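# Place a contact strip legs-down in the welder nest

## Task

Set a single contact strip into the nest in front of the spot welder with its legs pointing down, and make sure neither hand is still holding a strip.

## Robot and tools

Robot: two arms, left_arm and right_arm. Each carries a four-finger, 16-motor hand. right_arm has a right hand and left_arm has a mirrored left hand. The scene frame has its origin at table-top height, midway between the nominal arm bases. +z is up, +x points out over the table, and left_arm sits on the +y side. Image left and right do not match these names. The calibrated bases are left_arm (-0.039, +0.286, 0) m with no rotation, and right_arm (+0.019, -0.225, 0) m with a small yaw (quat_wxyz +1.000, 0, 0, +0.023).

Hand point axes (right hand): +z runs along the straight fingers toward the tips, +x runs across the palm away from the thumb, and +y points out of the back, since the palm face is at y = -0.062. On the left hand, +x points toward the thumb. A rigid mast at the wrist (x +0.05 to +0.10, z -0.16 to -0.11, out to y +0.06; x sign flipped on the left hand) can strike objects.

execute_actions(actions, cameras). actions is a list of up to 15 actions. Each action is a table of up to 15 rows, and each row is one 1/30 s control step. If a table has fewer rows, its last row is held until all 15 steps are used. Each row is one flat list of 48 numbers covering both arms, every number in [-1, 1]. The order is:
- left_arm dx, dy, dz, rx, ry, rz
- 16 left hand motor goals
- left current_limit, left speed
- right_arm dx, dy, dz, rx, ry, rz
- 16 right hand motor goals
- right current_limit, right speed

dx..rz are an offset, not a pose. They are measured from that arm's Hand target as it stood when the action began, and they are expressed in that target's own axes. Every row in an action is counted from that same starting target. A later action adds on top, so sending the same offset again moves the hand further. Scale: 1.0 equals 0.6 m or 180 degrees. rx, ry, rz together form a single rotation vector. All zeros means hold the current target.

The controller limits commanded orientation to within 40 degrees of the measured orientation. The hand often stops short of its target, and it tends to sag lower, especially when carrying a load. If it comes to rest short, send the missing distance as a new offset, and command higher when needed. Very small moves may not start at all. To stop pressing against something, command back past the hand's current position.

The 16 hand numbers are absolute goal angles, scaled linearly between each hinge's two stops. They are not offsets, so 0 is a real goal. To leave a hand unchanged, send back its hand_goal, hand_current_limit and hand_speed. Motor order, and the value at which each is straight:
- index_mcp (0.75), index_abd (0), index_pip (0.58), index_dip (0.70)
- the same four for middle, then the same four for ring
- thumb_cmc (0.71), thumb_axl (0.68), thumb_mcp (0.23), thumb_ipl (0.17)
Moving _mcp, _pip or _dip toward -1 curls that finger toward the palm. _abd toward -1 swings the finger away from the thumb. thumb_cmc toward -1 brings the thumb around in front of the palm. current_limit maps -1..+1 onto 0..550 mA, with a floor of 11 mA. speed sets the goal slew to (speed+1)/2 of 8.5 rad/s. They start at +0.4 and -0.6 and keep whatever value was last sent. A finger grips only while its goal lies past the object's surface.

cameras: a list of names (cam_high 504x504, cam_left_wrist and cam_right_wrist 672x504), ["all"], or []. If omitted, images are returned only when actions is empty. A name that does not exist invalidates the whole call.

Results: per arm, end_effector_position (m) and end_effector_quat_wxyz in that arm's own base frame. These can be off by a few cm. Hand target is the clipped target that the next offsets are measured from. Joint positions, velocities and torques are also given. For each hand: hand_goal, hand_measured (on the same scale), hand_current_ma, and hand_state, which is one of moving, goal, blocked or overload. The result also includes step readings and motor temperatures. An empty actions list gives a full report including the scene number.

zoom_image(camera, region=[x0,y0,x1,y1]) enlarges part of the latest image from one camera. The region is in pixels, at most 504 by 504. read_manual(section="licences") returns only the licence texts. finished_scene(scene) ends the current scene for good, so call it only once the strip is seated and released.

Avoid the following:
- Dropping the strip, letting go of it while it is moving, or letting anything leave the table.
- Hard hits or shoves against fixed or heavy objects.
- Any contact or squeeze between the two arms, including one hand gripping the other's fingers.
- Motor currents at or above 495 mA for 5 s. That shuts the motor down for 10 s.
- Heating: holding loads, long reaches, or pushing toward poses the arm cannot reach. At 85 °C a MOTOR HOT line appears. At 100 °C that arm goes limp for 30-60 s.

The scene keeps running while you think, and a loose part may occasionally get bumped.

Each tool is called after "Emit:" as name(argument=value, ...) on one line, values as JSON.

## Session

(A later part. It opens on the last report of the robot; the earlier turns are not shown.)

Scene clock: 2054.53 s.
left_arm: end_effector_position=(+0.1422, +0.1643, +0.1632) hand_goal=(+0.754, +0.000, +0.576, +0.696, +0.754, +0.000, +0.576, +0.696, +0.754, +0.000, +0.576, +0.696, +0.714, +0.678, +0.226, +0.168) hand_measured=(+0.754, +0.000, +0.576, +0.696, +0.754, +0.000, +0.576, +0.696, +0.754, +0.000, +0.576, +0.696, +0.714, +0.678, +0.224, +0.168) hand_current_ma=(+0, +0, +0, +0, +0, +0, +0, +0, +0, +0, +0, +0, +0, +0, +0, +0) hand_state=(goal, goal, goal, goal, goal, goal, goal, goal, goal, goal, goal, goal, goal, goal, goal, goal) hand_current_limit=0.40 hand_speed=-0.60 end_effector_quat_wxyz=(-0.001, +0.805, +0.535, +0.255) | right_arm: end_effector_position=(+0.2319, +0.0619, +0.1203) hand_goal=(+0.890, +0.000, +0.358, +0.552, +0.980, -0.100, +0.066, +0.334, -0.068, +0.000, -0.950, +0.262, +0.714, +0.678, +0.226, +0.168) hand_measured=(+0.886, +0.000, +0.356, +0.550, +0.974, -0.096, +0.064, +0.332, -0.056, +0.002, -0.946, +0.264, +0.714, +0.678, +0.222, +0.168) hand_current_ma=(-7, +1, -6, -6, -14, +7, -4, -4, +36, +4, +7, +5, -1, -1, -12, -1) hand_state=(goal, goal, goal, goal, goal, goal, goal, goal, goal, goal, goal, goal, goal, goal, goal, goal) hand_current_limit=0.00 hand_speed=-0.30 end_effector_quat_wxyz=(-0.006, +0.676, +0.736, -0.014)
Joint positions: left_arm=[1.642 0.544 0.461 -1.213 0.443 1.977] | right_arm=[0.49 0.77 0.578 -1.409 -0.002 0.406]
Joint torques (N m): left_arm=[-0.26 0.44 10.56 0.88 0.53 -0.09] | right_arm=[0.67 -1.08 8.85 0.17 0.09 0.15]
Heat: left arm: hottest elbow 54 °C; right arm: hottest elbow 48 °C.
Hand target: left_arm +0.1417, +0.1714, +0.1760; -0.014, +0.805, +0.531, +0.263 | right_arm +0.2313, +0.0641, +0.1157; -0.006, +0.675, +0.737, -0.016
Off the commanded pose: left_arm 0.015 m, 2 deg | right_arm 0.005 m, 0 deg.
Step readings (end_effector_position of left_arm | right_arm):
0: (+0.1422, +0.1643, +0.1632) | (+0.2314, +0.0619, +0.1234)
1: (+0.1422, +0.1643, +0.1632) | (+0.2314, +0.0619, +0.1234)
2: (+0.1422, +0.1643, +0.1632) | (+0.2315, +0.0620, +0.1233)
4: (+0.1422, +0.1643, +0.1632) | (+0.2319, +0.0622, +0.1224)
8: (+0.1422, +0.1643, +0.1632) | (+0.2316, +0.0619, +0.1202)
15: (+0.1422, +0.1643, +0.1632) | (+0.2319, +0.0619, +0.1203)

Emit:
execute_actions(actions=[[[0,0,0,0,0,0,0.754,0,0.576,0.696,0.754,0,0.576,0.696,0.754,0,0.576,0.696,0.714,0.678,0.226,0.168,0.4,-0.6,0,0,0.005,0,0,0,0.89,0,0.358,0.551,0.98,-0.1,0.066,0.333,-0.068,0,-0.95,0.262,0.714,0.678,0.226,0.168,0.0,-0.3]],[[0,0,0,0,0,0,0.754,0,0.576,0.696,0.754,0,0.576,0.696,0.754,0,0.576,0.696,0.714,0.678,0.226,0.168,0.4,-0.6,0,0.04,0.0,0,0,0,0.89,0,0.358,0.551,0.98,-0.1,0.066,0.333,-0.068,0,-0.95,0.262,0.714,0.678,0.226,0.168,0.0,-0.3]]], cameras=["cam_right_wrist"])

Emit:
zoom_image(camera="cam_right_wrist", region=[250, 60, 410, 220])

Scene clock: 2062.37 s.
left_arm: end_effector_position=(+0.1422, +0.1643, +0.1632) hand_goal=(+0.754, +0.000, +0.576, +0.696, +0.754, +0.000, +0.576, +0.696, +0.754, +0.000, +0.576, +0.696, +0.714, +0.678, +0.226, +0.168) hand_measured=(+0.754, +0.000, +0.576, +0.696, +0.754, +0.000, +0.576, +0.696, +0.754, +0.000, +0.576, +0.696, +0.714, +0.678, +0.224, +0.168) hand_current_ma=(+0, +0, +0, +0, +0, +0, +0, +0, +0, +0, +0, +0, +0, +0, +0, +0) hand_state=(goal, goal, goal, goal, goal, goal, goal, goal, goal, goal, goal, goal, goal, goal, goal, goal) hand_current_limit=0.40 hand_speed=-0.60 end_effector_quat_wxyz=(-0.001, +0.805, +0.535, +0.255) | right_arm: end_effector_position=(+0.2461, +0.0636, +0.1163) hand_goal=(+0.890, +0.000, +0.358, +0.552, +0.980, -0.100, +0.066, +0.334, -0.068, +0.000, -0.950, +0.262, +0.714, +0.678, +0.226, +0.168) hand_measured=(+0.950, -0.004, +0.376, +0.558, +0.974, -0.096, +0.064, +0.332, -0.056, +0.002, -0.946, +0.264, +0.714, +0.678, +0.222, +0.168) hand_current_ma=(+235, -8, +50, +14, -14, +7, -4, -4, +36, +4, +7, +5, -1, -1, -12, -1) hand_state=(blocked, goal, goal, goal, goal, goal, goal, goal, goal, goal, goal, goal, goal, goal, goal, goal) hand_current_limit=0.00 hand_speed=-0.30 end_effector_quat_wxyz=(-0.005, +0.677, +0.735, -0.022)
Joint positions: left_arm=[1.642 0.544 0.461 -1.213 0.443 1.977] | right_arm=[0.469 0.836 0.596 -1.376 0.006 0.387]
Joint torques (N m): left_arm=[-0.26 0.5 10.56 0.87 0.53 -0.09] | right_arm=[-1.55 -0.97 9.17 1.28 -0.1 -0.09]
Heat: left arm: hottest elbow 54 °C; right arm: hottest elbow 48 °C.
Hand target: left_arm +0.1417, +0.1714, +0.1760; -0.014, +0.805, +0.531, +0.263 | right_arm +0.2551, +0.0661, +0.1119; -0.006, +0.675, +0.737, -0.016
Off the commanded pose: left_arm 0.015 m, 2 deg | right_arm 0.010 m, 1 deg.
Step readings (end_effector_position of left_arm | right_arm):
0: (+0.1422, +0.1643, +0.1632) | (+0.2319, +0.0619, +0.1203)
1: (+0.1422, +0.1643, +0.1632) | (+0.2319, +0.0619, +0.1203)
2: (+0.1422, +0.1643, +0.1632) | (+0.2319, +0.0620, +0.1203)
4: (+0.1422, +0.1643, +0.1632) | (+0.2324, +0.0620, +0.1205)
8: (+0.1422, +0.1643, +0.1632) | (+0.2327, +0.0621, +0.1202)
15: (+0.1422, +0.1643, +0.1632) | (+0.2328, +0.0621, +0.1203)
16: (+0.1422, +0.1643, +0.1632) | (+0.2329, +0.0622, +0.1203)
17: (+0.1422, +0.1643, +0.1632) | (+0.2334, +0.0623, +0.1197)
19: (+0.1422, +0.1643, +0.1632) | (+0.2355, +0.0623, +0.1173)
23: (+0.1422, +0.1643, +0.1632) | (+0.2426, +0.0629, +0.1164)
30: (+0.1422, +0.1643, +0.1632) | (+0.2460, +0.0634, +0.1163)
Images, in order (width x height): cam_right_wrist 672x504.

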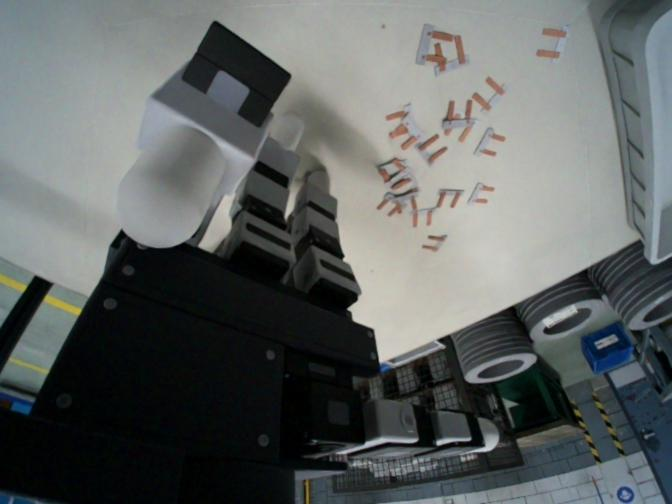

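Scaled by 3.150 from the camera's 672x504 image, which has a finer 960x720 frame.

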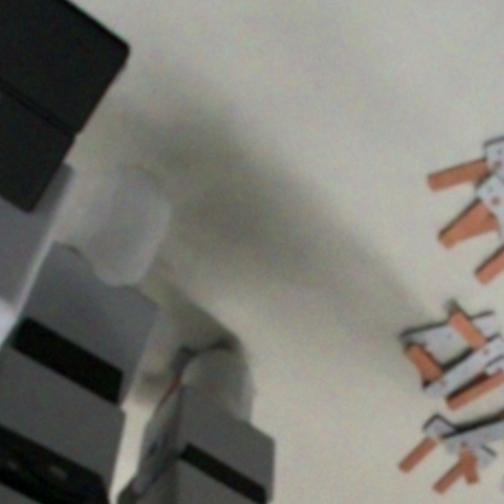

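Emit:
execute_actions(actions=[[[0,0,0,0,0,0,0.754,0,0.576,0.696,0.754,0,0.576,0.696,0.754,0,0.576,0.696,0.714,0.678,0.226,0.168,0.4,-0.6,0,0,-0.006,0,0,0,0.87,0,0.34,0.551,0.98,-0.1,0.066,0.333,-0.068,0,-0.95,0.262,0.714,0.678,0.226,0.168,0.5,-0.3]]])

Emit:
execute_actions(actions=[[[0,0,0,0,0,0,0.754,0,0.576,0.696,0.754,0,0.576,0.696,0.754,0,0.576,0.696,0.714,0.678,0.226,0.168,0.4,-0.6,0,0.03,-0.003,0,0,0,0.87,0,0.34,0.551,0.98,-0.1,0.066,0.333,-0.068,0,-0.95,0.262,0.714,0.678,0.226,0.168,0.5,-0.3]]], cameras=["cam_right_wrist"])

Emit:
zoom_image(camera="cam_right_wrist", region=[250, 60, 410, 220])

Scene clock: 2071.57 s.
left_arm: end_effector_position=(+0.1422, +0.1643, +0.1632) hand_goal=(+0.754, +0.000, +0.576, +0.696, +0.754, +0.000, +0.576, +0.696, +0.754, +0.000, +0.576, +0.696, +0.714, +0.678, +0.226, +0.168) hand_measured=(+0.754, +0.000, +0.576, +0.696, +0.754, +0.000, +0.576, +0.696, +0.754, +0.000, +0.576, +0.696, +0.714, +0.678, +0.224, +0.168) hand_current_ma=(+0, +0, +0, +0, +0, +0, +0, +0, +0, +0, +0, +0, +0, +0, +0, +0) hand_state=(goal, goal, goal, goal, goal, goal, goal, goal, goal, goal, goal, goal, goal, goal, goal, goal) hand_current_limit=0.40 hand_speed=-0.60 end_effector_quat_wxyz=(-0.001, +0.805, +0.535, +0.255) | right_arm: end_effector_position=(+0.2464, +0.0637, +0.1166) hand_goal=(+0.870, +0.000, +0.340, +0.552, +0.980, -0.100, +0.066, +0.334, -0.068, +0.000, -0.950, +0.262, +0.714, +0.678, +0.226, +0.168) hand_measured=(+0.950, -0.004, +0.376, +0.560, +0.974, -0.096, +0.064, +0.332, -0.056, +0.002, -0.946, +0.264, +0.714, +0.678, +0.222, +0.168) hand_current_ma=(+330, -8, +115, +18, -14, +7, -4, -4, +36, +4, +7, +5, -1, -1, -12, -1) hand_state=(blocked, goal, blocked, goal, goal, goal, goal, goal, goal, goal, goal, goal, goal, goal, goal, goal) hand_current_limit=0.50 hand_speed=-0.30 end_effector_quat_wxyz=(-0.005, +0.677, +0.736, -0.022)
Joint positions: left_arm=[1.642 0.544 0.461 -1.213 0.443 1.977] | right_arm=[0.469 0.836 0.597 -1.376 0.006 0.386]
Joint torques (N m): left_arm=[-0.32 0.44 10.56 0.87 0.53 -0.09] | right_arm=[-1.79 -0.21 9.76 0.88 -0.07 -0.17]
Heat: left arm: hottest elbow 54 °C; right arm: hottest elbow 48 °C.
Hand target: left_arm +0.1417, +0.1714, +0.1760; -0.014, +0.805, +0.531, +0.263 | right_arm +0.2551, +0.0662, +0.1154; -0.006, +0.675, +0.737, -0.016
Off the commanded pose: left_arm 0.015 m, 2 deg | right_arm 0.009 m, 1 deg.
Step readings (end_effector_position of left_arm | right_arm):
0: (+0.1422, +0.1643, +0.1632) | (+0.2461, +0.0636, +0.1163)
1: (+0.1422, +0.1643, +0.1632) | (+0.2461, +0.0636, +0.1163)
2: (+0.1422, +0.1643, +0.1632) | (+0.2461, +0.0636, +0.1163)
4: (+0.1422, +0.1643, +0.1632) | (+0.2463, +0.0637, +0.1165)
8: (+0.1422, +0.1643, +0.1632) | (+0.2464, +0.0636, +0.1166)
15: (+0.1422, +0.1643, +0.1632) | (+0.2464, +0.0637, +0.1166)

Scene clock: 2072.30 s.
left_arm: end_effector_position=(+0.1422, +0.1643, +0.1632) hand_goal=(+0.754, +0.000, +0.576, +0.696, +0.754, +0.000, +0.576, +0.696, +0.754, +0.000, +0.576, +0.696, +0.714, +0.678, +0.226, +0.168) hand_measured=(+0.754, +0.000, +0.576, +0.696, +0.754, +0.000, +0.576, +0.696, +0.754, +0.000, +0.576, +0.696, +0.714, +0.678, +0.224, +0.168) hand_current_ma=(+0, +0, +0, +0, +0, +0, +0, +0, +0, +0, +0, +0, +0, +0, +0, +0) hand_state=(goal, goal, goal, goal, goal, goal, goal, goal, goal, goal, goal, goal, goal, goal, goal, goal) hand_current_limit=0.40 hand_speed=-0.60 end_effector_quat_wxyz=(-0.001, +0.805, +0.535, +0.255) | right_arm: end_effector_position=(+0.2561, +0.0631, +0.1141) hand_goal=(+0.870, +0.000, +0.340, +0.552, +0.980, -0.100, +0.066, +0.334, -0.068, +0.000, -0.950, +0.262, +0.714, +0.678, +0.226, +0.168) hand_measured=(+0.966, -0.016, +0.382, +0.576, +0.974, -0.096, +0.064, +0.332, -0.056, +0.002, -0.946, +0.264, +0.714, +0.678, +0.222, +0.168) hand_current_ma=(+406, -37, +138, +70, -14, +7, -4, -4, +36, +4, +7, +5, -1, -1, -12, -1) hand_state=(blocked, goal, blocked, blocked, goal, goal, goal, goal, goal, goal, goal, goal, goal, goal, goal, goal) hand_current_limit=0.50 hand_speed=-0.30 end_effector_quat_wxyz=(-0.013, +0.678, +0.734, -0.035)
Joint positions: left_arm=[1.642 0.544 0.461 -1.213 0.443 1.977] | right_arm=[0.441 0.893 0.623 -1.374 0.003 0.363]
Joint torques (N m): left_arm=[-0.26 0.44 10.56 0.87 0.53 -0.09] | right_arm=[-1.32 -1.2 10.32 1.54 0.14 -0.19]
Heat: left arm: hottest elbow 54 °C; right arm: hottest elbow 48 °C.
Hand target: left_arm +0.1417, +0.1714, +0.1760; -0.014, +0.805, +0.531, +0.263 | right_arm +0.2731, +0.0679, +0.1167; -0.006, +0.675, +0.737, -0.016
Off the commanded pose: left_arm 0.015 m, 2 deg | right_arm 0.018 m, 2 deg.
Step readings (end_effector_position of left_arm | right_arm):
0: (+0.1422, +0.1643, +0.1632) | (+0.2464, +0.0637, +0.1166)
1: (+0.1422, +0.1643, +0.1632) | (+0.2465, +0.0637, +0.1167)
2: (+0.1422, +0.1643, +0.1632) | (+0.2470, +0.0637, +0.1167)
4: (+0.1422, +0.1643, +0.1632) | (+0.2491, +0.0628, +0.1160)
8: (+0.1422, +0.1643, +0.1632) | (+0.2545, +0.0622, +0.1146)
15: (+0.1422, +0.1643, +0.1632) | (+0.2561, +0.0629, +0.1141)
Images, in order (width x height): cam_right_wrist 672x504.

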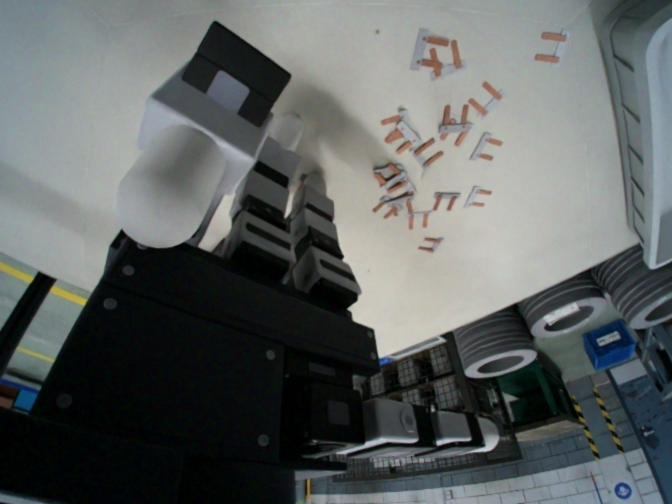

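Scaled by 3.150 from the camera's 672x504 image, which has a finer 960x720 frame.

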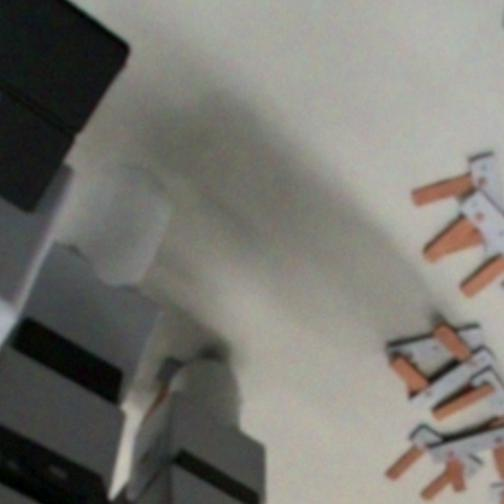

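Emit:
execute_actions(actions=[[[0,0,0,0,0,0,0.754,0,0.576,0.696,0.754,0,0.576,0.696,0.754,0,0.576,0.696,0.714,0.678,0.226,0.168,0.4,-0.6,0,-0.02,-0.05,0,0,0,0.89,0,0.25,0.45,0.98,-0.1,0.066,0.333,-0.068,0,-0.95,0.262,0.714,0.678,0.226,0.168,0.2,-0.3]],[[0,0,0,0,0,0,0.754,0,0.576,0.696,0.754,0,0.576,0.696,0.754,0,0.576,0.696,0.714,0.678,0.226,0.168,0.4,-0.6,0,-0.03,0.045,0,0,0,0.89,0,0.358,0.551,0.98,-0.1,0.066,0.333,-0.068,0,-0.95,0.262,0.714,0.678,0.226,0.168,0.0,-0.3]]], cameras=["cam_right_wrist"])

Emit:
zoom_image(camera="cam_right_wrist", region=[250, 60, 410, 220])

Scene clock: 2086.50 s.
left_arm: end_effector_position=(+0.1422, +0.1643, +0.1632) hand_goal=(+0.754, +0.000, +0.576, +0.696, +0.754, +0.000, +0.576, +0.696, +0.754, +0.000, +0.576, +0.696, +0.714, +0.678, +0.226, +0.168) hand_measured=(+0.754, +0.000, +0.576, +0.696, +0.754, +0.000, +0.576, +0.696, +0.754, +0.000, +0.576, +0.696, +0.714, +0.678, +0.224, +0.168) hand_current_ma=(+0, +0, +0, +0, +0, +0, +0, +0, +0, +0, +0, +0, +0, +0, +0, +0) hand_state=(goal, goal, goal, goal, goal, goal, goal, goal, goal, goal, goal, goal, goal, goal, goal, goal) hand_current_limit=0.40 hand_speed=-0.60 end_effector_quat_wxyz=(-0.001, +0.805, +0.535, +0.255) | right_arm: end_effector_position=(+0.2435, +0.0623, +0.1212) hand_goal=(+0.890, +0.000, +0.358, +0.552, +0.980, -0.100, +0.066, +0.334, -0.068, +0.000, -0.950, +0.262, +0.714, +0.678, +0.226, +0.168) hand_measured=(+0.890, -0.002, +0.356, +0.550, +0.976, -0.096, +0.064, +0.332, -0.056, +0.002, -0.946, +0.264, +0.714, +0.678, +0.222, +0.168) hand_current_ma=(-1, -4, -5, -5, -11, +7, -4, -4, +36, +4, +7, +5, -1, -1, -12, -1) hand_state=(goal, goal, goal, goal, goal, goal, goal, goal, goal, goal, goal, goal, goal, goal, goal, goal) hand_current_limit=0.00 hand_speed=-0.30 end_effector_quat_wxyz=(-0.008, +0.676, +0.737, -0.021)
Joint positions: left_arm=[1.642 0.544 0.461 -1.213 0.443 1.977] | right_arm=[0.463 0.82 0.603 -1.399 0.001 0.377]
Joint torques (N m): left_arm=[-0.26 0.44 10.56 0.87 0.53 -0.09] | right_arm=[0.44 -3.08 8.64 0.17 0.05 0.18]
Heat: left arm: hottest elbow 54 °C; right arm: hottest elbow 49 °C.
Hand target: left_arm +0.1417, +0.1714, +0.1760; -0.014, +0.805, +0.531, +0.263 | right_arm +0.2433, +0.0652, +0.1206; -0.006, +0.675, +0.737, -0.017
Off the commanded pose: left_arm 0.015 m, 2 deg | right_arm 0.003 m, 1 deg.
Step readings (end_effector_position of left_arm | right_arm):
0: (+0.1422, +0.1643, +0.1632) | (+0.2561, +0.0631, +0.1141)
1: (+0.1422, +0.1643, +0.1632) | (+0.2561, +0.0632, +0.1141)
2: (+0.1422, +0.1643, +0.1632) | (+0.2565, +0.0634, +0.1148)
4: (+0.1422, +0.1643, +0.1632) | (+0.2550, +0.0628, +0.1147)
8: (+0.1422, +0.1643, +0.1632) | (+0.2494, +0.0602, +0.1168)
15: (+0.1422, +0.1643, +0.1632) | (+0.2468, +0.0589, +0.1209)
16: (+0.1422, +0.1643, +0.1632) | (+0.2469, +0.0590, +0.1211)
17: (+0.1422, +0.1643, +0.1632) | (+0.2470, +0.0590, +0.1214)
19: (+0.1422, +0.1643, +0.1632) | (+0.2472, +0.0602, +0.1231)
23: (+0.1422, +0.1643, +0.1632) | (+0.2471, +0.0631, +0.1257)
30: (+0.1422, +0.1643, +0.1632) | (+0.2432, +0.0623, +0.1211)
Images, in order (width x height): cam_right_wrist 672x504.

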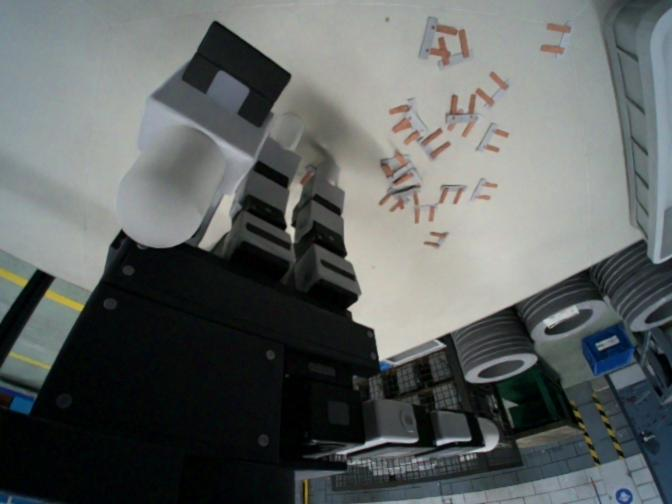

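Scaled by 3.150 from the camera's 672x504 image, which has a finer 960x720 frame.

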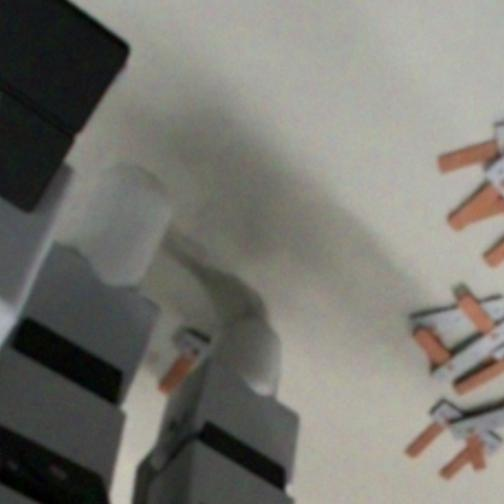

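Emit:
zoom_image(camera="cam_right_wrist", region=[365, 70, 525, 260])

Scaled by 2.653 from the camera's 672x504 image, which has a finer 960x720 frame.

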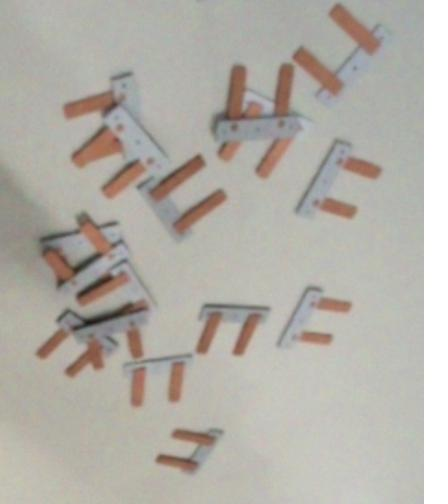

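Emit:
zoom_image(camera="cam_right_wrist", region=[380, 90, 450, 170])

Emit:
zoom_image(camera="cam_high", region=[125, 205, 175, 255])

Scaled by 6.300 from the camera's 672x504 image, which has a finer 960x720 frame.

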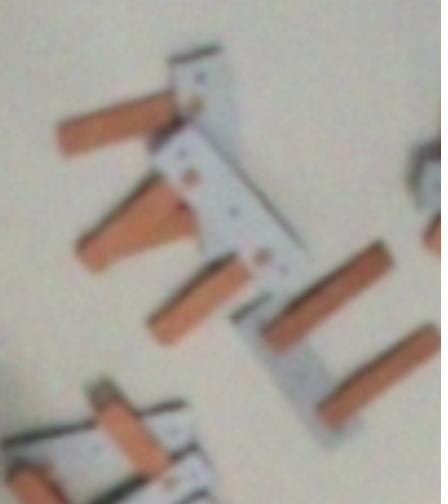

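This scene's latest camera images include none from cam_high. They are from: cam_right_wrist. cam_high's image comes with the result of a call that names it in "cameras".

Emit:
execute_actions(actions=[[[0,0,0,0,0,0,0.754,0,0.576,0.696,0.754,0,0.576,0.696,0.754,0,0.576,0.696,0.714,0.678,0.226,0.168,0.4,-0.6,0,0,-0.08,0,0,0,0.685,0.07,0.314,0.493,0.685,-0.07,0.314,0.493,-0.068,0,-0.95,0.262,0.714,0.678,0.226,0.168,0.2,-0.3]],[[0,0,0,0,0,0,0.754,0,0.576,0.696,0.754,0,0.576,0.696,0.754,0,0.576,0.696,0.714,0.678,0.226,0.168,0.4,-0.6,-0.035,-0.0833,0,0,0,0,0.685,0.07,0.314,0.493,0.685,-0.07,0.314,0.493,-0.068,0,-0.95,0.262,0.714,0.678,0.226,0.168,0.2,-0.3]],[[0,0,0,0,0,0,0.754,0,0.576,0.696,0.754,0,0.576,0.696,0.754,0,0.576,0.696,0.714,0.678,0.226,0.168,0.4,-0.6,0,0,0.06,0,0,0,0.685,0.07,0.314,0.493,0.685,-0.07,0.314,0.493,-0.068,0,-0.95,0.262,0.714,0.678,0.226,0.168,0.2,-0.3]]], cameras=["cam_right_wrist"])

Emit:
zoom_image(camera="cam_right_wrist", region=[270, 60, 410, 200])

Scene clock: 2151.27 s.
left_arm: end_effector_position=(+0.1422, +0.1643, +0.1632) hand_goal=(+0.754, +0.000, +0.576, +0.696, +0.754, +0.000, +0.576, +0.696, +0.754, +0.000, +0.576, +0.696, +0.714, +0.678, +0.226, +0.168) hand_measured=(+0.754, +0.000, +0.576, +0.696, +0.754, +0.000, +0.576, +0.696, +0.754, +0.000, +0.576, +0.696, +0.714, +0.678, +0.224, +0.168) hand_current_ma=(+0, +0, +0, +0, +0, +0, +0, +0, +0, +0, +0, +0, +0, +0, +0, +0) hand_state=(goal, goal, goal, goal, goal, goal, goal, goal, goal, goal, goal, goal, goal, goal, goal, goal) hand_current_limit=0.40 hand_speed=-0.60 end_effector_quat_wxyz=(-0.001, +0.805, +0.535, +0.255) | right_arm: end_effector_position=(+0.1945, +0.0379, +0.1352) hand_goal=(+0.686, +0.070, +0.314, +0.494, +0.686, -0.070, +0.314, +0.494, -0.068, +0.000, -0.950, +0.262, +0.714, +0.678, +0.226, +0.168) hand_measured=(+0.688, +0.066, +0.316, +0.498, +0.688, -0.072, +0.312, +0.492, -0.056, +0.002, -0.946, +0.264, +0.714, +0.678, +0.222, +0.168) hand_current_ma=(+2, -5, +5, +6, +2, -5, -3, -5, +36, +4, +7, +5, -1, -1, -12, -1) hand_state=(goal, goal, goal, goal, goal, goal, goal, goal, goal, goal, goal, goal, goal, goal, goal, goal) hand_current_limit=0.20 hand_speed=-0.30 end_effector_quat_wxyz=(-0.007, +0.676, +0.736, -0.020)
Joint positions: left_arm=[1.642 0.544 0.461 -1.213 0.443 1.977] | right_arm=[0.463 0.607 0.563 -1.57 0 0.378]
Joint torques (N m): left_arm=[-0.32 0.44 10.56 0.87 0.53 -0.09] | right_arm=[0.26 0.03 9.26 0.38 0.16 0.14]
Heat: left arm: hottest elbow 54 °C; right arm: hottest elbow 46 °C.
Hand target: left_arm +0.1417, +0.1714, +0.1760; -0.014, +0.805, +0.531, +0.263 | right_arm +0.1958, +0.0402, +0.1346; -0.006, +0.676, +0.737, -0.016
Off the commanded pose: left_arm 0.015 m, 2 deg | right_arm 0.003 m, 0 deg.
Step readings (end_effector_position of left_arm | right_arm):
0: (+0.1422, +0.1643, +0.1632) | (+0.2435, +0.0622, +0.1212)
1: (+0.1422, +0.1643, +0.1632) | (+0.2435, +0.0622, +0.1212)
2: (+0.1422, +0.1643, +0.1632) | (+0.2423, +0.0617, +0.1210)
4: (+0.1422, +0.1643, +0.1632) | (+0.2365, +0.0588, +0.1211)
8: (+0.1422, +0.1643, +0.1632) | (+0.2310, +0.0561, +0.1295)
15: (+0.1422, +0.1643, +0.1632) | (+0.2342, +0.0577, +0.1437)
16: (+0.1422, +0.1643, +0.1632) | (+0.2336, +0.0574, +0.1437)
17: (+0.1422, +0.1643, +0.1632) | (+0.2317, +0.0564, +0.1445)
19: (+0.1422, +0.1643, +0.1632) | (+0.2252, +0.0532, +0.1504)
23: (+0.1422, +0.1643, +0.1632) | (+0.2108, +0.0460, +0.1681)
30: (+0.1422, +0.1643, +0.1632) | (+0.2011, +0.0412, +0.1730)
31: (+0.1422, +0.1643, +0.1632) | (+0.2008, +0.0410, +0.1727)
32: (+0.1422, +0.1643, +0.1632) | (+0.2003, +0.0407, +0.1709)
34: (+0.1422, +0.1643, +0.1632) | (+0.1989, +0.0401, +0.1615)
38: (+0.1422, +0.1643, +0.1632) | (+0.1919, +0.0365, +0.1386)
45: (+0.1422, +0.1643, +0.1632) | (+0.1941, +0.0377, +0.1351)
Images, in order (width x height): cam_right_wrist 672x504.

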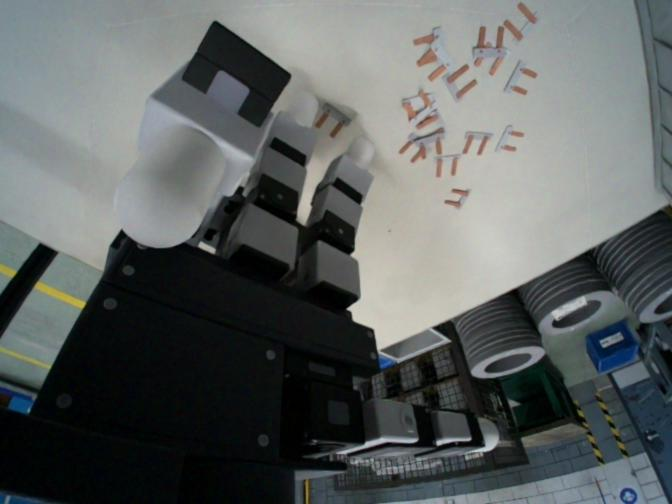

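Scaled by 3.600 from the camera's 672x504 image, which has a finer 960x720 frame.

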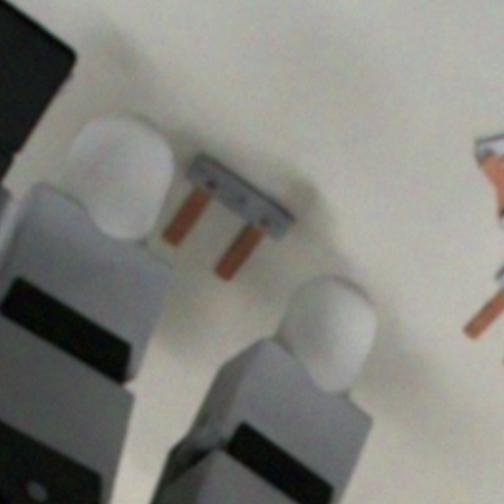

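Emit:
execute_actions(actions=[[[0,0,0,0,0,0,0.754,0,0.576,0.696,0.754,0,0.576,0.696,0.754,0,0.576,0.696,0.714,0.678,0.226,0.168,0.4,-0.6,-0.007,0.0045,-0.01,0,0,0,0.863,0.07,0.066,0.333,0.863,-0.07,0.066,0.333,-0.068,0,-0.95,0.262,0.714,0.678,0.226,0.168,0.2,-0.3]],[[0,0,0,0,0,0,0.754,0,0.576,0.696,0.754,0,0.576,0.696,0.754,0,0.576,0.696,0.714,0.678,0.226,0.168,0.4,-0.6,0,0,0.051,0,0,0,0.863,0.07,0.066,0.333,0.863,-0.07,0.066,0.333,-0.068,0,-0.95,0.262,0.714,0.678,0.226,0.168,0.2,-0.3]]], cameras=["cam_right_wrist"])

Emit:
zoom_image(camera="cam_right_wrist", region=[270, 60, 410, 200])

Scene clock: 2165.17 s.
left_arm: end_effector_position=(+0.1422, +0.1643, +0.1632) hand_goal=(+0.754, +0.000, +0.576, +0.696, +0.754, +0.000, +0.576, +0.696, +0.754, +0.000, +0.576, +0.696, +0.714, +0.678, +0.226, +0.168) hand_measured=(+0.754, +0.000, +0.576, +0.696, +0.754, +0.000, +0.576, +0.696, +0.754, +0.000, +0.576, +0.696, +0.714, +0.678, +0.224, +0.168) hand_current_ma=(+0, +0, +0, +0, +0, +0, +0, +0, +0, +0, +0, +0, +0, +0, +0, +0) hand_state=(goal, goal, goal, goal, goal, goal, goal, goal, goal, goal, goal, goal, goal, goal, goal, goal) hand_current_limit=0.40 hand_speed=-0.60 end_effector_quat_wxyz=(-0.001, +0.805, +0.535, +0.255) | right_arm: end_effector_position=(+0.1959, +0.0371, +0.1122) hand_goal=(+0.864, +0.070, +0.066, +0.334, +0.864, -0.070, +0.066, +0.334, -0.068, +0.000, -0.950, +0.262, +0.714, +0.678, +0.226, +0.168) hand_measured=(+0.860, +0.066, +0.070, +0.338, +0.860, -0.072, +0.070, +0.338, -0.056, +0.002, -0.946, +0.264, +0.714, +0.678, +0.222, +0.168) hand_current_ma=(-9, -5, +8, +7, -8, -5, +10, +7, +36, +4, +7, +5, -1, -1, -12, -1) hand_state=(goal, goal, goal, goal, goal, goal, goal, goal, goal, goal, goal, goal, goal, goal, goal, goal) hand_current_limit=0.20 hand_speed=-0.30 end_effector_quat_wxyz=(-0.006, +0.675, +0.738, -0.016)
Joint positions: left_arm=[1.642 0.544 0.461 -1.213 0.443 1.977] | right_arm=[0.45 0.608 0.502 -1.499 0.001 0.361]
Joint torques (N m): left_arm=[-0.26 0.44 10.56 0.87 0.53 -0.09] | right_arm=[-1.49 1.26 8.85 0.02 0.12 -0.13]
Heat: left arm: hottest elbow 54 °C; right arm: hottest elbow 46 °C.
Hand target: left_arm +0.1417, +0.1714, +0.1760; -0.014, +0.805, +0.531, +0.263 | right_arm +0.1981, +0.0358, +0.1099; -0.006, +0.676, +0.737, -0.016
Off the commanded pose: left_arm 0.015 m, 2 deg | right_arm 0.003 m, 0 deg.
Step readings (end_effector_position of left_arm | right_arm):
0: (+0.1422, +0.1643, +0.1632) | (+0.1945, +0.0379, +0.1352)
1: (+0.1422, +0.1643, +0.1632) | (+0.1945, +0.0379, +0.1352)
2: (+0.1422, +0.1643, +0.1632) | (+0.1945, +0.0379, +0.1352)
4: (+0.1422, +0.1643, +0.1632) | (+0.1946, +0.0379, +0.1352)
8: (+0.1422, +0.1643, +0.1632) | (+0.1950, +0.0371, +0.1352)
15: (+0.1422, +0.1643, +0.1632) | (+0.1953, +0.0367, +0.1352)
16: (+0.1422, +0.1643, +0.1632) | (+0.1953, +0.0367, +0.1352)
17: (+0.1422, +0.1643, +0.1632) | (+0.1953, +0.0368, +0.1346)
19: (+0.1422, +0.1643, +0.1632) | (+0.1969, +0.0375, +0.1306)
23: (+0.1422, +0.1643, +0.1632) | (+0.1943, +0.0363, +0.1162)
30: (+0.1422, +0.1643, +0.1632) | (+0.1954, +0.0369, +0.1122)
Images, in order (width x height): cam_right_wrist 672x504.

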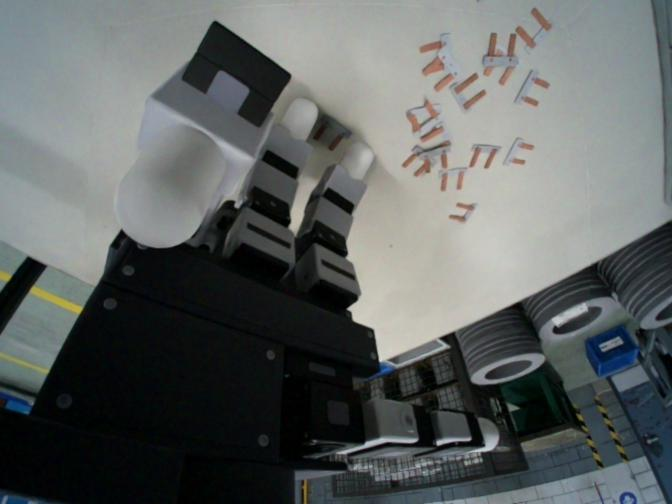

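Scaled by 3.600 from the camera's 672x504 image, which has a finer 960x720 frame.

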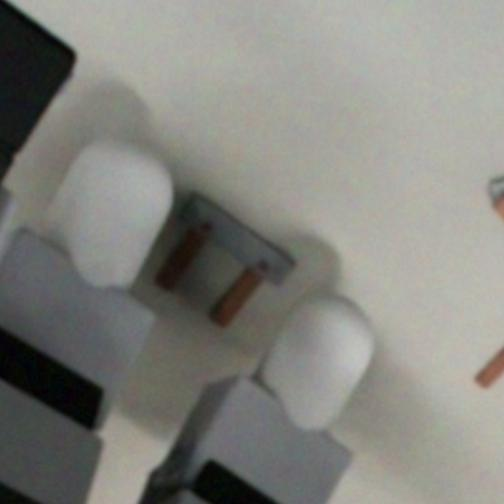

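Emit:
execute_actions(actions=[[[0,0,0,0,0,0,0.754,0,0.576,0.696,0.754,0,0.576,0.696,0.754,0,0.576,0.696,0.714,0.678,0.226,0.168,0.4,-0.6,0,0,0,0,0,0,0.685,0.08,0.314,0.493,0.685,-0.04,0.314,0.493,-0.068,0,-0.95,0.262,0.714,0.678,0.226,0.168,0.2,-0.5]],[[0,0,0,0,0,0,0.754,0,0.576,0.696,0.754,0,0.576,0.696,0.754,0,0.576,0.696,0.714,0.678,0.226,0.168,0.4,-0.6,0,0,0,0,0,0,0.644,0.08,0.372,0.551,0.644,-0.04,0.372,0.551,-0.068,0,-0.95,0.262,0.714,0.678,0.226,0.168,0.2,-0.6]]])

Emit:
execute_actions(actions=[[[0,0,0,0,0,0,0.754,0,0.576,0.696,0.754,0,0.576,0.696,0.754,0,0.576,0.696,0.714,0.678,0.226,0.168,0.4,-0.6,0,0,0,0,0,0,0.59,0.08,0.431,0.623,0.59,-0.04,0.431,0.623,-0.068,0,-0.95,0.262,0.714,0.678,0.226,0.168,0.2,-0.6]]])

Emit:
execute_actions(actions=[[[0,0,0,0,0,0,0.754,0,0.576,0.696,0.754,0,0.576,0.696,0.754,0,0.576,0.696,0.714,0.678,0.226,0.168,0.4,-0.6,0,0,0,0,0,0,0.549,0.08,0.504,0.66,0.549,-0.04,0.504,0.66,-0.068,0,-0.95,0.262,0.714,0.678,0.226,0.168,0.2,-0.6]]])

Scene clock: 2179.97 s.
left_arm: end_effector_position=(+0.1422, +0.1643, +0.1632) hand_goal=(+0.754, +0.000, +0.576, +0.696, +0.754, +0.000, +0.576, +0.696, +0.754, +0.000, +0.576, +0.696, +0.714, +0.678, +0.226, +0.168) hand_measured=(+0.754, +0.000, +0.576, +0.696, +0.754, +0.000, +0.576, +0.696, +0.754, +0.000, +0.576, +0.696, +0.714, +0.678, +0.224, +0.168) hand_current_ma=(+0, +0, +0, +0, +0, +0, +0, +0, +0, +0, +0, +0, +0, +0, +0, +0) hand_state=(goal, goal, goal, goal, goal, goal, goal, goal, goal, goal, goal, goal, goal, goal, goal, goal) hand_current_limit=0.40 hand_speed=-0.60 end_effector_quat_wxyz=(-0.001, +0.805, +0.535, +0.255) | right_arm: end_effector_position=(+0.1962, +0.0372, +0.1122) hand_goal=(+0.644, +0.080, +0.372, +0.552, +0.644, -0.040, +0.372, +0.552, -0.068, +0.000, -0.950, +0.262, +0.714, +0.678, +0.226, +0.168) hand_measured=(+0.648, +0.076, +0.370, +0.550, +0.648, -0.044, +0.370, +0.550, -0.056, +0.002, -0.946, +0.264, +0.714, +0.678, +0.222, +0.168) hand_current_ma=(+8, -6, -3, -5, +8, -6, -4, -5, +36, +4, +7, +5, -1, -1, -12, -1) hand_state=(goal, goal, goal, goal, goal, goal, goal, goal, goal, goal, goal, goal, goal, goal, goal, goal) hand_current_limit=0.20 hand_speed=-0.60 end_effector_quat_wxyz=(-0.006, +0.675, +0.738, -0.016)
Joint positions: left_arm=[1.642 0.544 0.461 -1.213 0.443 1.977] | right_arm=[0.45 0.609 0.502 -1.497 0.001 0.36]
Joint torques (N m): left_arm=[-0.26 0.44 10.55 0.87 0.53 -0.09] | right_arm=[-1.2 0.15 9.02 0.34 0.17 -0.05]
Heat: left arm: hottest elbow 54 °C; right arm: hottest elbow 46 °C.
Hand target: left_arm +0.1417, +0.1714, +0.1760; -0.014, +0.805, +0.531, +0.263 | right_arm +0.1981, +0.0358, +0.1099; -0.006, +0.675, +0.737, -0.016
Off the commanded pose: left_arm 0.015 m, 2 deg | right_arm 0.003 m, 0 deg.
Step readings (end_effector_position of left_arm | right_arm):
0: (+0.1422, +0.1643, +0.1632) | (+0.1959, +0.0371, +0.1122)
1: (+0.1422, +0.1643, +0.1632) | (+0.1959, +0.0371, +0.1122)
2: (+0.1422, +0.1643, +0.1632) | (+0.1959, +0.0371, +0.1122)
4: (+0.1422, +0.1643, +0.1632) | (+0.1959, +0.0371, +0.1122)
8: (+0.1422, +0.1643, +0.1632) | (+0.1962, +0.0373, +0.1122)
15: (+0.1422, +0.1643, +0.1632) | (+0.1962, +0.0373, +0.1122)
16: (+0.1422, +0.1643, +0.1632) | (+0.1962, +0.0373, +0.1122)
17: (+0.1422, +0.1643, +0.1632) | (+0.1962, +0.0373, +0.1122)
19: (+0.1422, +0.1643, +0.1632) | (+0.1962, +0.0372, +0.1122)
23: (+0.1422, +0.1643, +0.1632) | (+0.1962, +0.0372, +0.1122)
30: (+0.1422, +0.1643, +0.1632) | (+0.1962, +0.0372, +0.1122)

Scene clock: 2180.67 s.
left_arm: end_effector_position=(+0.1422, +0.1643, +0.1632) hand_goal=(+0.754, +0.000, +0.576, +0.696, +0.754, +0.000, +0.576, +0.696, +0.754, +0.000, +0.576, +0.696, +0.714, +0.678, +0.226, +0.168) hand_measured=(+0.754, +0.000, +0.576, +0.696, +0.754, +0.000, +0.576, +0.696, +0.754, +0.000, +0.576, +0.696, +0.714, +0.678, +0.224, +0.168) hand_current_ma=(+0, +0, +0, +0, +0, +0, +0, +0, +0, +0, +0, +0, +0, +0, +0, +0) hand_state=(goal, goal, goal, goal, goal, goal, goal, goal, goal, goal, goal, goal, goal, goal, goal, goal) hand_current_limit=0.40 hand_speed=-0.60 end_effector_quat_wxyz=(-0.001, +0.805, +0.535, +0.255) | right_arm: end_effector_position=(+0.1962, +0.0372, +0.1122) hand_goal=(+0.590, +0.080, +0.432, +0.624, +0.590, -0.040, +0.432, +0.624, -0.068, +0.000, -0.950, +0.262, +0.714, +0.678, +0.226, +0.168) hand_measured=(+0.594, +0.076, +0.430, +0.622, +0.598, -0.042, +0.424, +0.618, -0.056, +0.002, -0.946, +0.264, +0.714, +0.678, +0.222, +0.168) hand_current_ma=(+9, -6, -3, -5, +18, -2, -17, -16, +36, +4, +7, +5, -1, -1, -12, -1) hand_state=(goal, goal, goal, goal, goal, goal, goal, goal, goal, goal, goal, goal, goal, goal, goal, goal) hand_current_limit=0.20 hand_speed=-0.60 end_effector_quat_wxyz=(-0.006, +0.675, +0.738, -0.016)
Joint positions: left_arm=[1.642 0.544 0.461 -1.213 0.443 1.977] | right_arm=[0.45 0.609 0.502 -1.497 0.001 0.36]
Joint torques (N m): left_arm=[-0.26 0.44 10.56 0.87 0.53 -0.09] | right_arm=[-1.61 0.26 9.13 0.28 0.12 0.01]
Heat: left arm: hottest elbow 54 °C; right arm: hottest elbow 46 °C.
Hand target: left_arm +0.1417, +0.1714, +0.1760; -0.014, +0.805, +0.531, +0.263 | right_arm +0.1981, +0.0358, +0.1099; -0.006, +0.675, +0.737, -0.016
Off the commanded pose: left_arm 0.015 m, 2 deg | right_arm 0.003 m, 0 deg.
Step readings (end_effector_position of left_arm | right_arm):
0: (+0.1422, +0.1643, +0.1632) | (+0.1962, +0.0372, +0.1122)
1: (+0.1422, +0.1643, +0.1632) | (+0.1962, +0.0372, +0.1122)
2: (+0.1422, +0.1643, +0.1632) | (+0.1962, +0.0372, +0.1122)
4: (+0.1422, +0.1643, +0.1632) | (+0.1962, +0.0372, +0.1122)
8: (+0.1422, +0.1643, +0.1632) | (+0.1962, +0.0372, +0.1122)
15: (+0.1422, +0.1643, +0.1632) | (+0.1962, +0.0372, +0.1122)

Scene clock: 2181.37 s.
left_arm: end_effector_position=(+0.1422, +0.1643, +0.1632) hand_goal=(+0.754, +0.000, +0.576, +0.696, +0.754, +0.000, +0.576, +0.696, +0.754, +0.000, +0.576, +0.696, +0.714, +0.678, +0.226, +0.168) hand_measured=(+0.754, +0.000, +0.576, +0.696, +0.754, +0.000, +0.576, +0.696, +0.754, +0.000, +0.576, +0.696, +0.714, +0.678, +0.224, +0.168) hand_current_ma=(+0, +0, +0, +0, +0, +0, +0, +0, +0, +0, +0, +0, +0, +0, +0, +0) hand_state=(goal, goal, goal, goal, goal, goal, goal, goal, goal, goal, goal, goal, goal, goal, goal, goal) hand_current_limit=0.40 hand_speed=-0.60 end_effector_quat_wxyz=(-0.001, +0.805, +0.535, +0.255) | right_arm: end_effector_position=(+0.1962, +0.0372, +0.1122) hand_goal=(+0.550, +0.080, +0.504, +0.660, +0.550, -0.040, +0.504, +0.660, -0.068, +0.000, -0.950, +0.262, +0.714, +0.678, +0.226, +0.168) hand_measured=(+0.550, +0.076, +0.496, +0.654, +0.552, -0.040, +0.492, +0.652, -0.056, +0.002, -0.946, +0.264, +0.714, +0.678, +0.222, +0.168) hand_current_ma=(-1, -6, -17, -15, +2, -1, -34, -21, +36, +4, +7, +5, -1, -1, -12, -1) hand_state=(goal, goal, goal, goal, goal, goal, goal, goal, goal, goal, goal, goal, goal, goal, goal, goal) hand_current_limit=0.20 hand_speed=-0.60 end_effector_quat_wxyz=(-0.006, +0.675, +0.738, -0.016)
Joint positions: left_arm=[1.642 0.544 0.461 -1.213 0.443 1.977] | right_arm=[0.45 0.609 0.502 -1.497 0.001 0.36]
Joint torques (N m): left_arm=[-0.26 0.44 10.56 0.87 0.53 -0.09] | right_arm=[-1.44 0.09 9.21 0.34 0.17 -0.04]
Heat: left arm: hottest elbow 54 °C; right arm: hottest elbow 46 °C.
Hand target: left_arm +0.1417, +0.1714, +0.1760; -0.014, +0.805, +0.531, +0.263 | right_arm +0.1981, +0.0358, +0.1099; -0.006, +0.675, +0.737, -0.016
Off the commanded pose: left_arm 0.015 m, 2 deg | right_arm 0.003 m, 0 deg.
Step readings (end_effector_position of left_arm | right_arm):
0: (+0.1422, +0.1643, +0.1632) | (+0.1962, +0.0372, +0.1122)
1: (+0.1422, +0.1643, +0.1632) | (+0.1962, +0.0372, +0.1122)
2: (+0.1422, +0.1643, +0.1632) | (+0.1962, +0.0372, +0.1122)
4: (+0.1422, +0.1643, +0.1632) | (+0.1962, +0.0372, +0.1122)
8: (+0.1422, +0.1643, +0.1632) | (+0.1962, +0.0372, +0.1122)
15: (+0.1422, +0.1643, +0.1632) | (+0.1962, +0.0372, +0.1122)

Emit:
execute_actions(actions=[[[0,0,0,0,0,0,0.754,0,0.576,0.696,0.754,0,0.576,0.696,0.754,0,0.576,0.696,0.714,0.678,0.226,0.168,0.4,-0.6,0,0,0,0,0,0,0.549,0.02,0.504,0.66,0.549,0.05,0.504,0.66,-0.068,0,-0.95,0.262,0.714,0.678,0.226,0.168,0.2,-0.7]]])

Emit:
execute_actions(actions=[[[0,0,0,0,0,0,0.754,0,0.576,0.696,0.754,0,0.576,0.696,0.754,0,0.576,0.696,0.714,0.678,0.226,0.168,0.4,-0.6,0,0,0,0,0,0,0.549,-0.06,0.504,0.66,0.549,0.13,0.504,0.66,-0.068,0,-0.95,0.262,0.714,0.678,0.226,0.168,0.2,-0.7]]], cameras=["cam_right_wrist"])

Emit:
zoom_image(camera="cam_right_wrist", region=[270, 60, 410, 200])

Scene clock: 2191.97 s.
left_arm: end_effector_position=(+0.1422, +0.1643, +0.1632) hand_goal=(+0.754, +0.000, +0.576, +0.696, +0.754, +0.000, +0.576, +0.696, +0.754, +0.000, +0.576, +0.696, +0.714, +0.678, +0.226, +0.168) hand_measured=(+0.754, +0.000, +0.576, +0.696, +0.754, +0.000, +0.576, +0.696, +0.754, +0.000, +0.576, +0.696, +0.714, +0.678, +0.224, +0.168) hand_current_ma=(+0, +0, +0, +0, +0, +0, +0, +0, +0, +0, +0, +0, +0, +0, +0, +0) hand_state=(goal, goal, goal, goal, goal, goal, goal, goal, goal, goal, goal, goal, goal, goal, goal, goal) hand_current_limit=0.40 hand_speed=-0.60 end_effector_quat_wxyz=(-0.001, +0.805, +0.535, +0.255) | right_arm: end_effector_position=(+0.1962, +0.0375, +0.1122) hand_goal=(+0.550, +0.020, +0.504, +0.660, +0.550, +0.050, +0.504, +0.660, -0.068, +0.000, -0.950, +0.262, +0.714, +0.678, +0.226, +0.168) hand_measured=(+0.548, +0.056, +0.496, +0.654, +0.550, -0.030, +0.492, +0.652, -0.056, +0.002, -0.946, +0.264, +0.714, +0.678, +0.222, +0.168) hand_current_ma=(-3, +102, -17, -15, +1, -257, -33, -20, +36, +4, +7, +5, -1, -1, -12, -1) hand_state=(goal, blocked, goal, goal, goal, blocked, goal, goal, goal, goal, goal, goal, goal, goal, goal, goal) hand_current_limit=0.20 hand_speed=-0.70 end_effector_quat_wxyz=(-0.006, +0.674, +0.738, -0.015)
Joint positions: left_arm=[1.642 0.544 0.461 -1.213 0.443 1.977] | right_arm=[0.45 0.609 0.502 -1.497 0 0.359]
Joint torques (N m): left_arm=[-0.32 0.44 10.56 0.87 0.53 -0.09] | right_arm=[-1.26 0.38 9.22 0.23 0.17 -0.04]
Heat: left arm: hottest elbow 54 °C; right arm: hottest elbow 46 °C.
Hand target: left_arm +0.1417, +0.1714, +0.1760; -0.014, +0.805, +0.531, +0.263 | right_arm +0.1981, +0.0358, +0.1099; -0.006, +0.676, +0.737, -0.016
Off the commanded pose: left_arm 0.015 m, 2 deg | right_arm 0.003 m, 0 deg.
Step readings (end_effector_position of left_arm | right_arm):
0: (+0.1422, +0.1643, +0.1632) | (+0.1962, +0.0372, +0.1122)
1: (+0.1422, +0.1643, +0.1632) | (+0.1962, +0.0372, +0.1122)
2: (+0.1422, +0.1643, +0.1632) | (+0.1962, +0.0372, +0.1122)
4: (+0.1422, +0.1643, +0.1632) | (+0.1962, +0.0374, +0.1122)
8: (+0.1422, +0.1643, +0.1632) | (+0.1962, +0.0375, +0.1122)
15: (+0.1422, +0.1643, +0.1632) | (+0.1962, +0.0375, +0.1122)

Scene clock: 2192.67 s.
left_arm: end_effector_position=(+0.1422, +0.1643, +0.1632) hand_goal=(+0.754, +0.000, +0.576, +0.696, +0.754, +0.000, +0.576, +0.696, +0.754, +0.000, +0.576, +0.696, +0.714, +0.678, +0.226, +0.168) hand_measured=(+0.754, +0.000, +0.576, +0.696, +0.754, +0.000, +0.576, +0.696, +0.754, +0.000, +0.576, +0.696, +0.714, +0.678, +0.224, +0.168) hand_current_ma=(+0, +0, +0, +0, +0, +0, +0, +0, +0, +0, +0, +0, +0, +0, +0, +0) hand_state=(goal, goal, goal, goal, goal, goal, goal, goal, goal, goal, goal, goal, goal, goal, goal, goal) hand_current_limit=0.40 hand_speed=-0.60 end_effector_quat_wxyz=(-0.001, +0.805, +0.535, +0.255) | right_arm: end_effector_position=(+0.1961, +0.0378, +0.1121) hand_goal=(+0.550, -0.060, +0.504, +0.660, +0.550, +0.130, +0.504, +0.660, -0.068, +0.000, -0.950, +0.262, +0.714, +0.678, +0.226, +0.168) hand_measured=(+0.544, -0.018, +0.496, +0.654, +0.550, -0.026, +0.492, +0.652, -0.056, +0.002, -0.946, +0.264, +0.714, +0.678, +0.222, +0.168) hand_current_ma=(-13, +122, -17, -15, +0, -330, -31, -19, +36, +4, +7, +5, -1, -1, -12, -1) hand_state=(goal, blocked, goal, goal, goal, blocked, goal, goal, goal, goal, goal, goal, goal, goal, goal, goal) hand_current_limit=0.20 hand_speed=-0.70 end_effector_quat_wxyz=(-0.007, +0.674, +0.739, -0.015)
Joint positions: left_arm=[1.642 0.544 0.461 -1.213 0.443 1.977] | right_arm=[0.45 0.609 0.502 -1.497 -0.001 0.357]
Joint torques (N m): left_arm=[-0.32 0.44 10.56 0.88 0.53 -0.09] | right_arm=[-0.67 -0.21 9.14 0.46 0.24 0.01]
Heat: left arm: hottest elbow 54 °C; right arm: hottest elbow 46 °C.
Hand target: left_arm +0.1417, +0.1714, +0.1760; -0.014, +0.805, +0.531, +0.263 | right_arm +0.1981, +0.0358, +0.1099; -0.006, +0.676, +0.737, -0.016
Off the commanded pose: left_arm 0.015 m, 2 deg | right_arm 0.004 m, 0 deg.
Step readings (end_effector_position of left_arm | right_arm):
0: (+0.1422, +0.1643, +0.1632) | (+0.1962, +0.0375, +0.1122)
1: (+0.1422, +0.1643, +0.1632) | (+0.1962, +0.0375, +0.1122)
2: (+0.1422, +0.1643, +0.1632) | (+0.1962, +0.0375, +0.1122)
4: (+0.1422, +0.1643, +0.1632) | (+0.1962, +0.0375, +0.1122)
8: (+0.1422, +0.1643, +0.1632) | (+0.1961, +0.0377, +0.1121)
15: (+0.1422, +0.1643, +0.1632) | (+0.1961, +0.0378, +0.1121)
Images, in order (width x height): cam_right_wrist 672x504.

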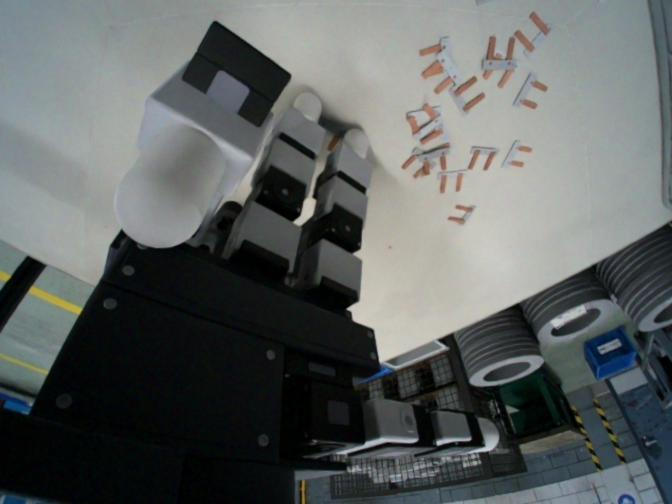

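Scaled by 3.600 from the camera's 672x504 image, which has a finer 960x720 frame.

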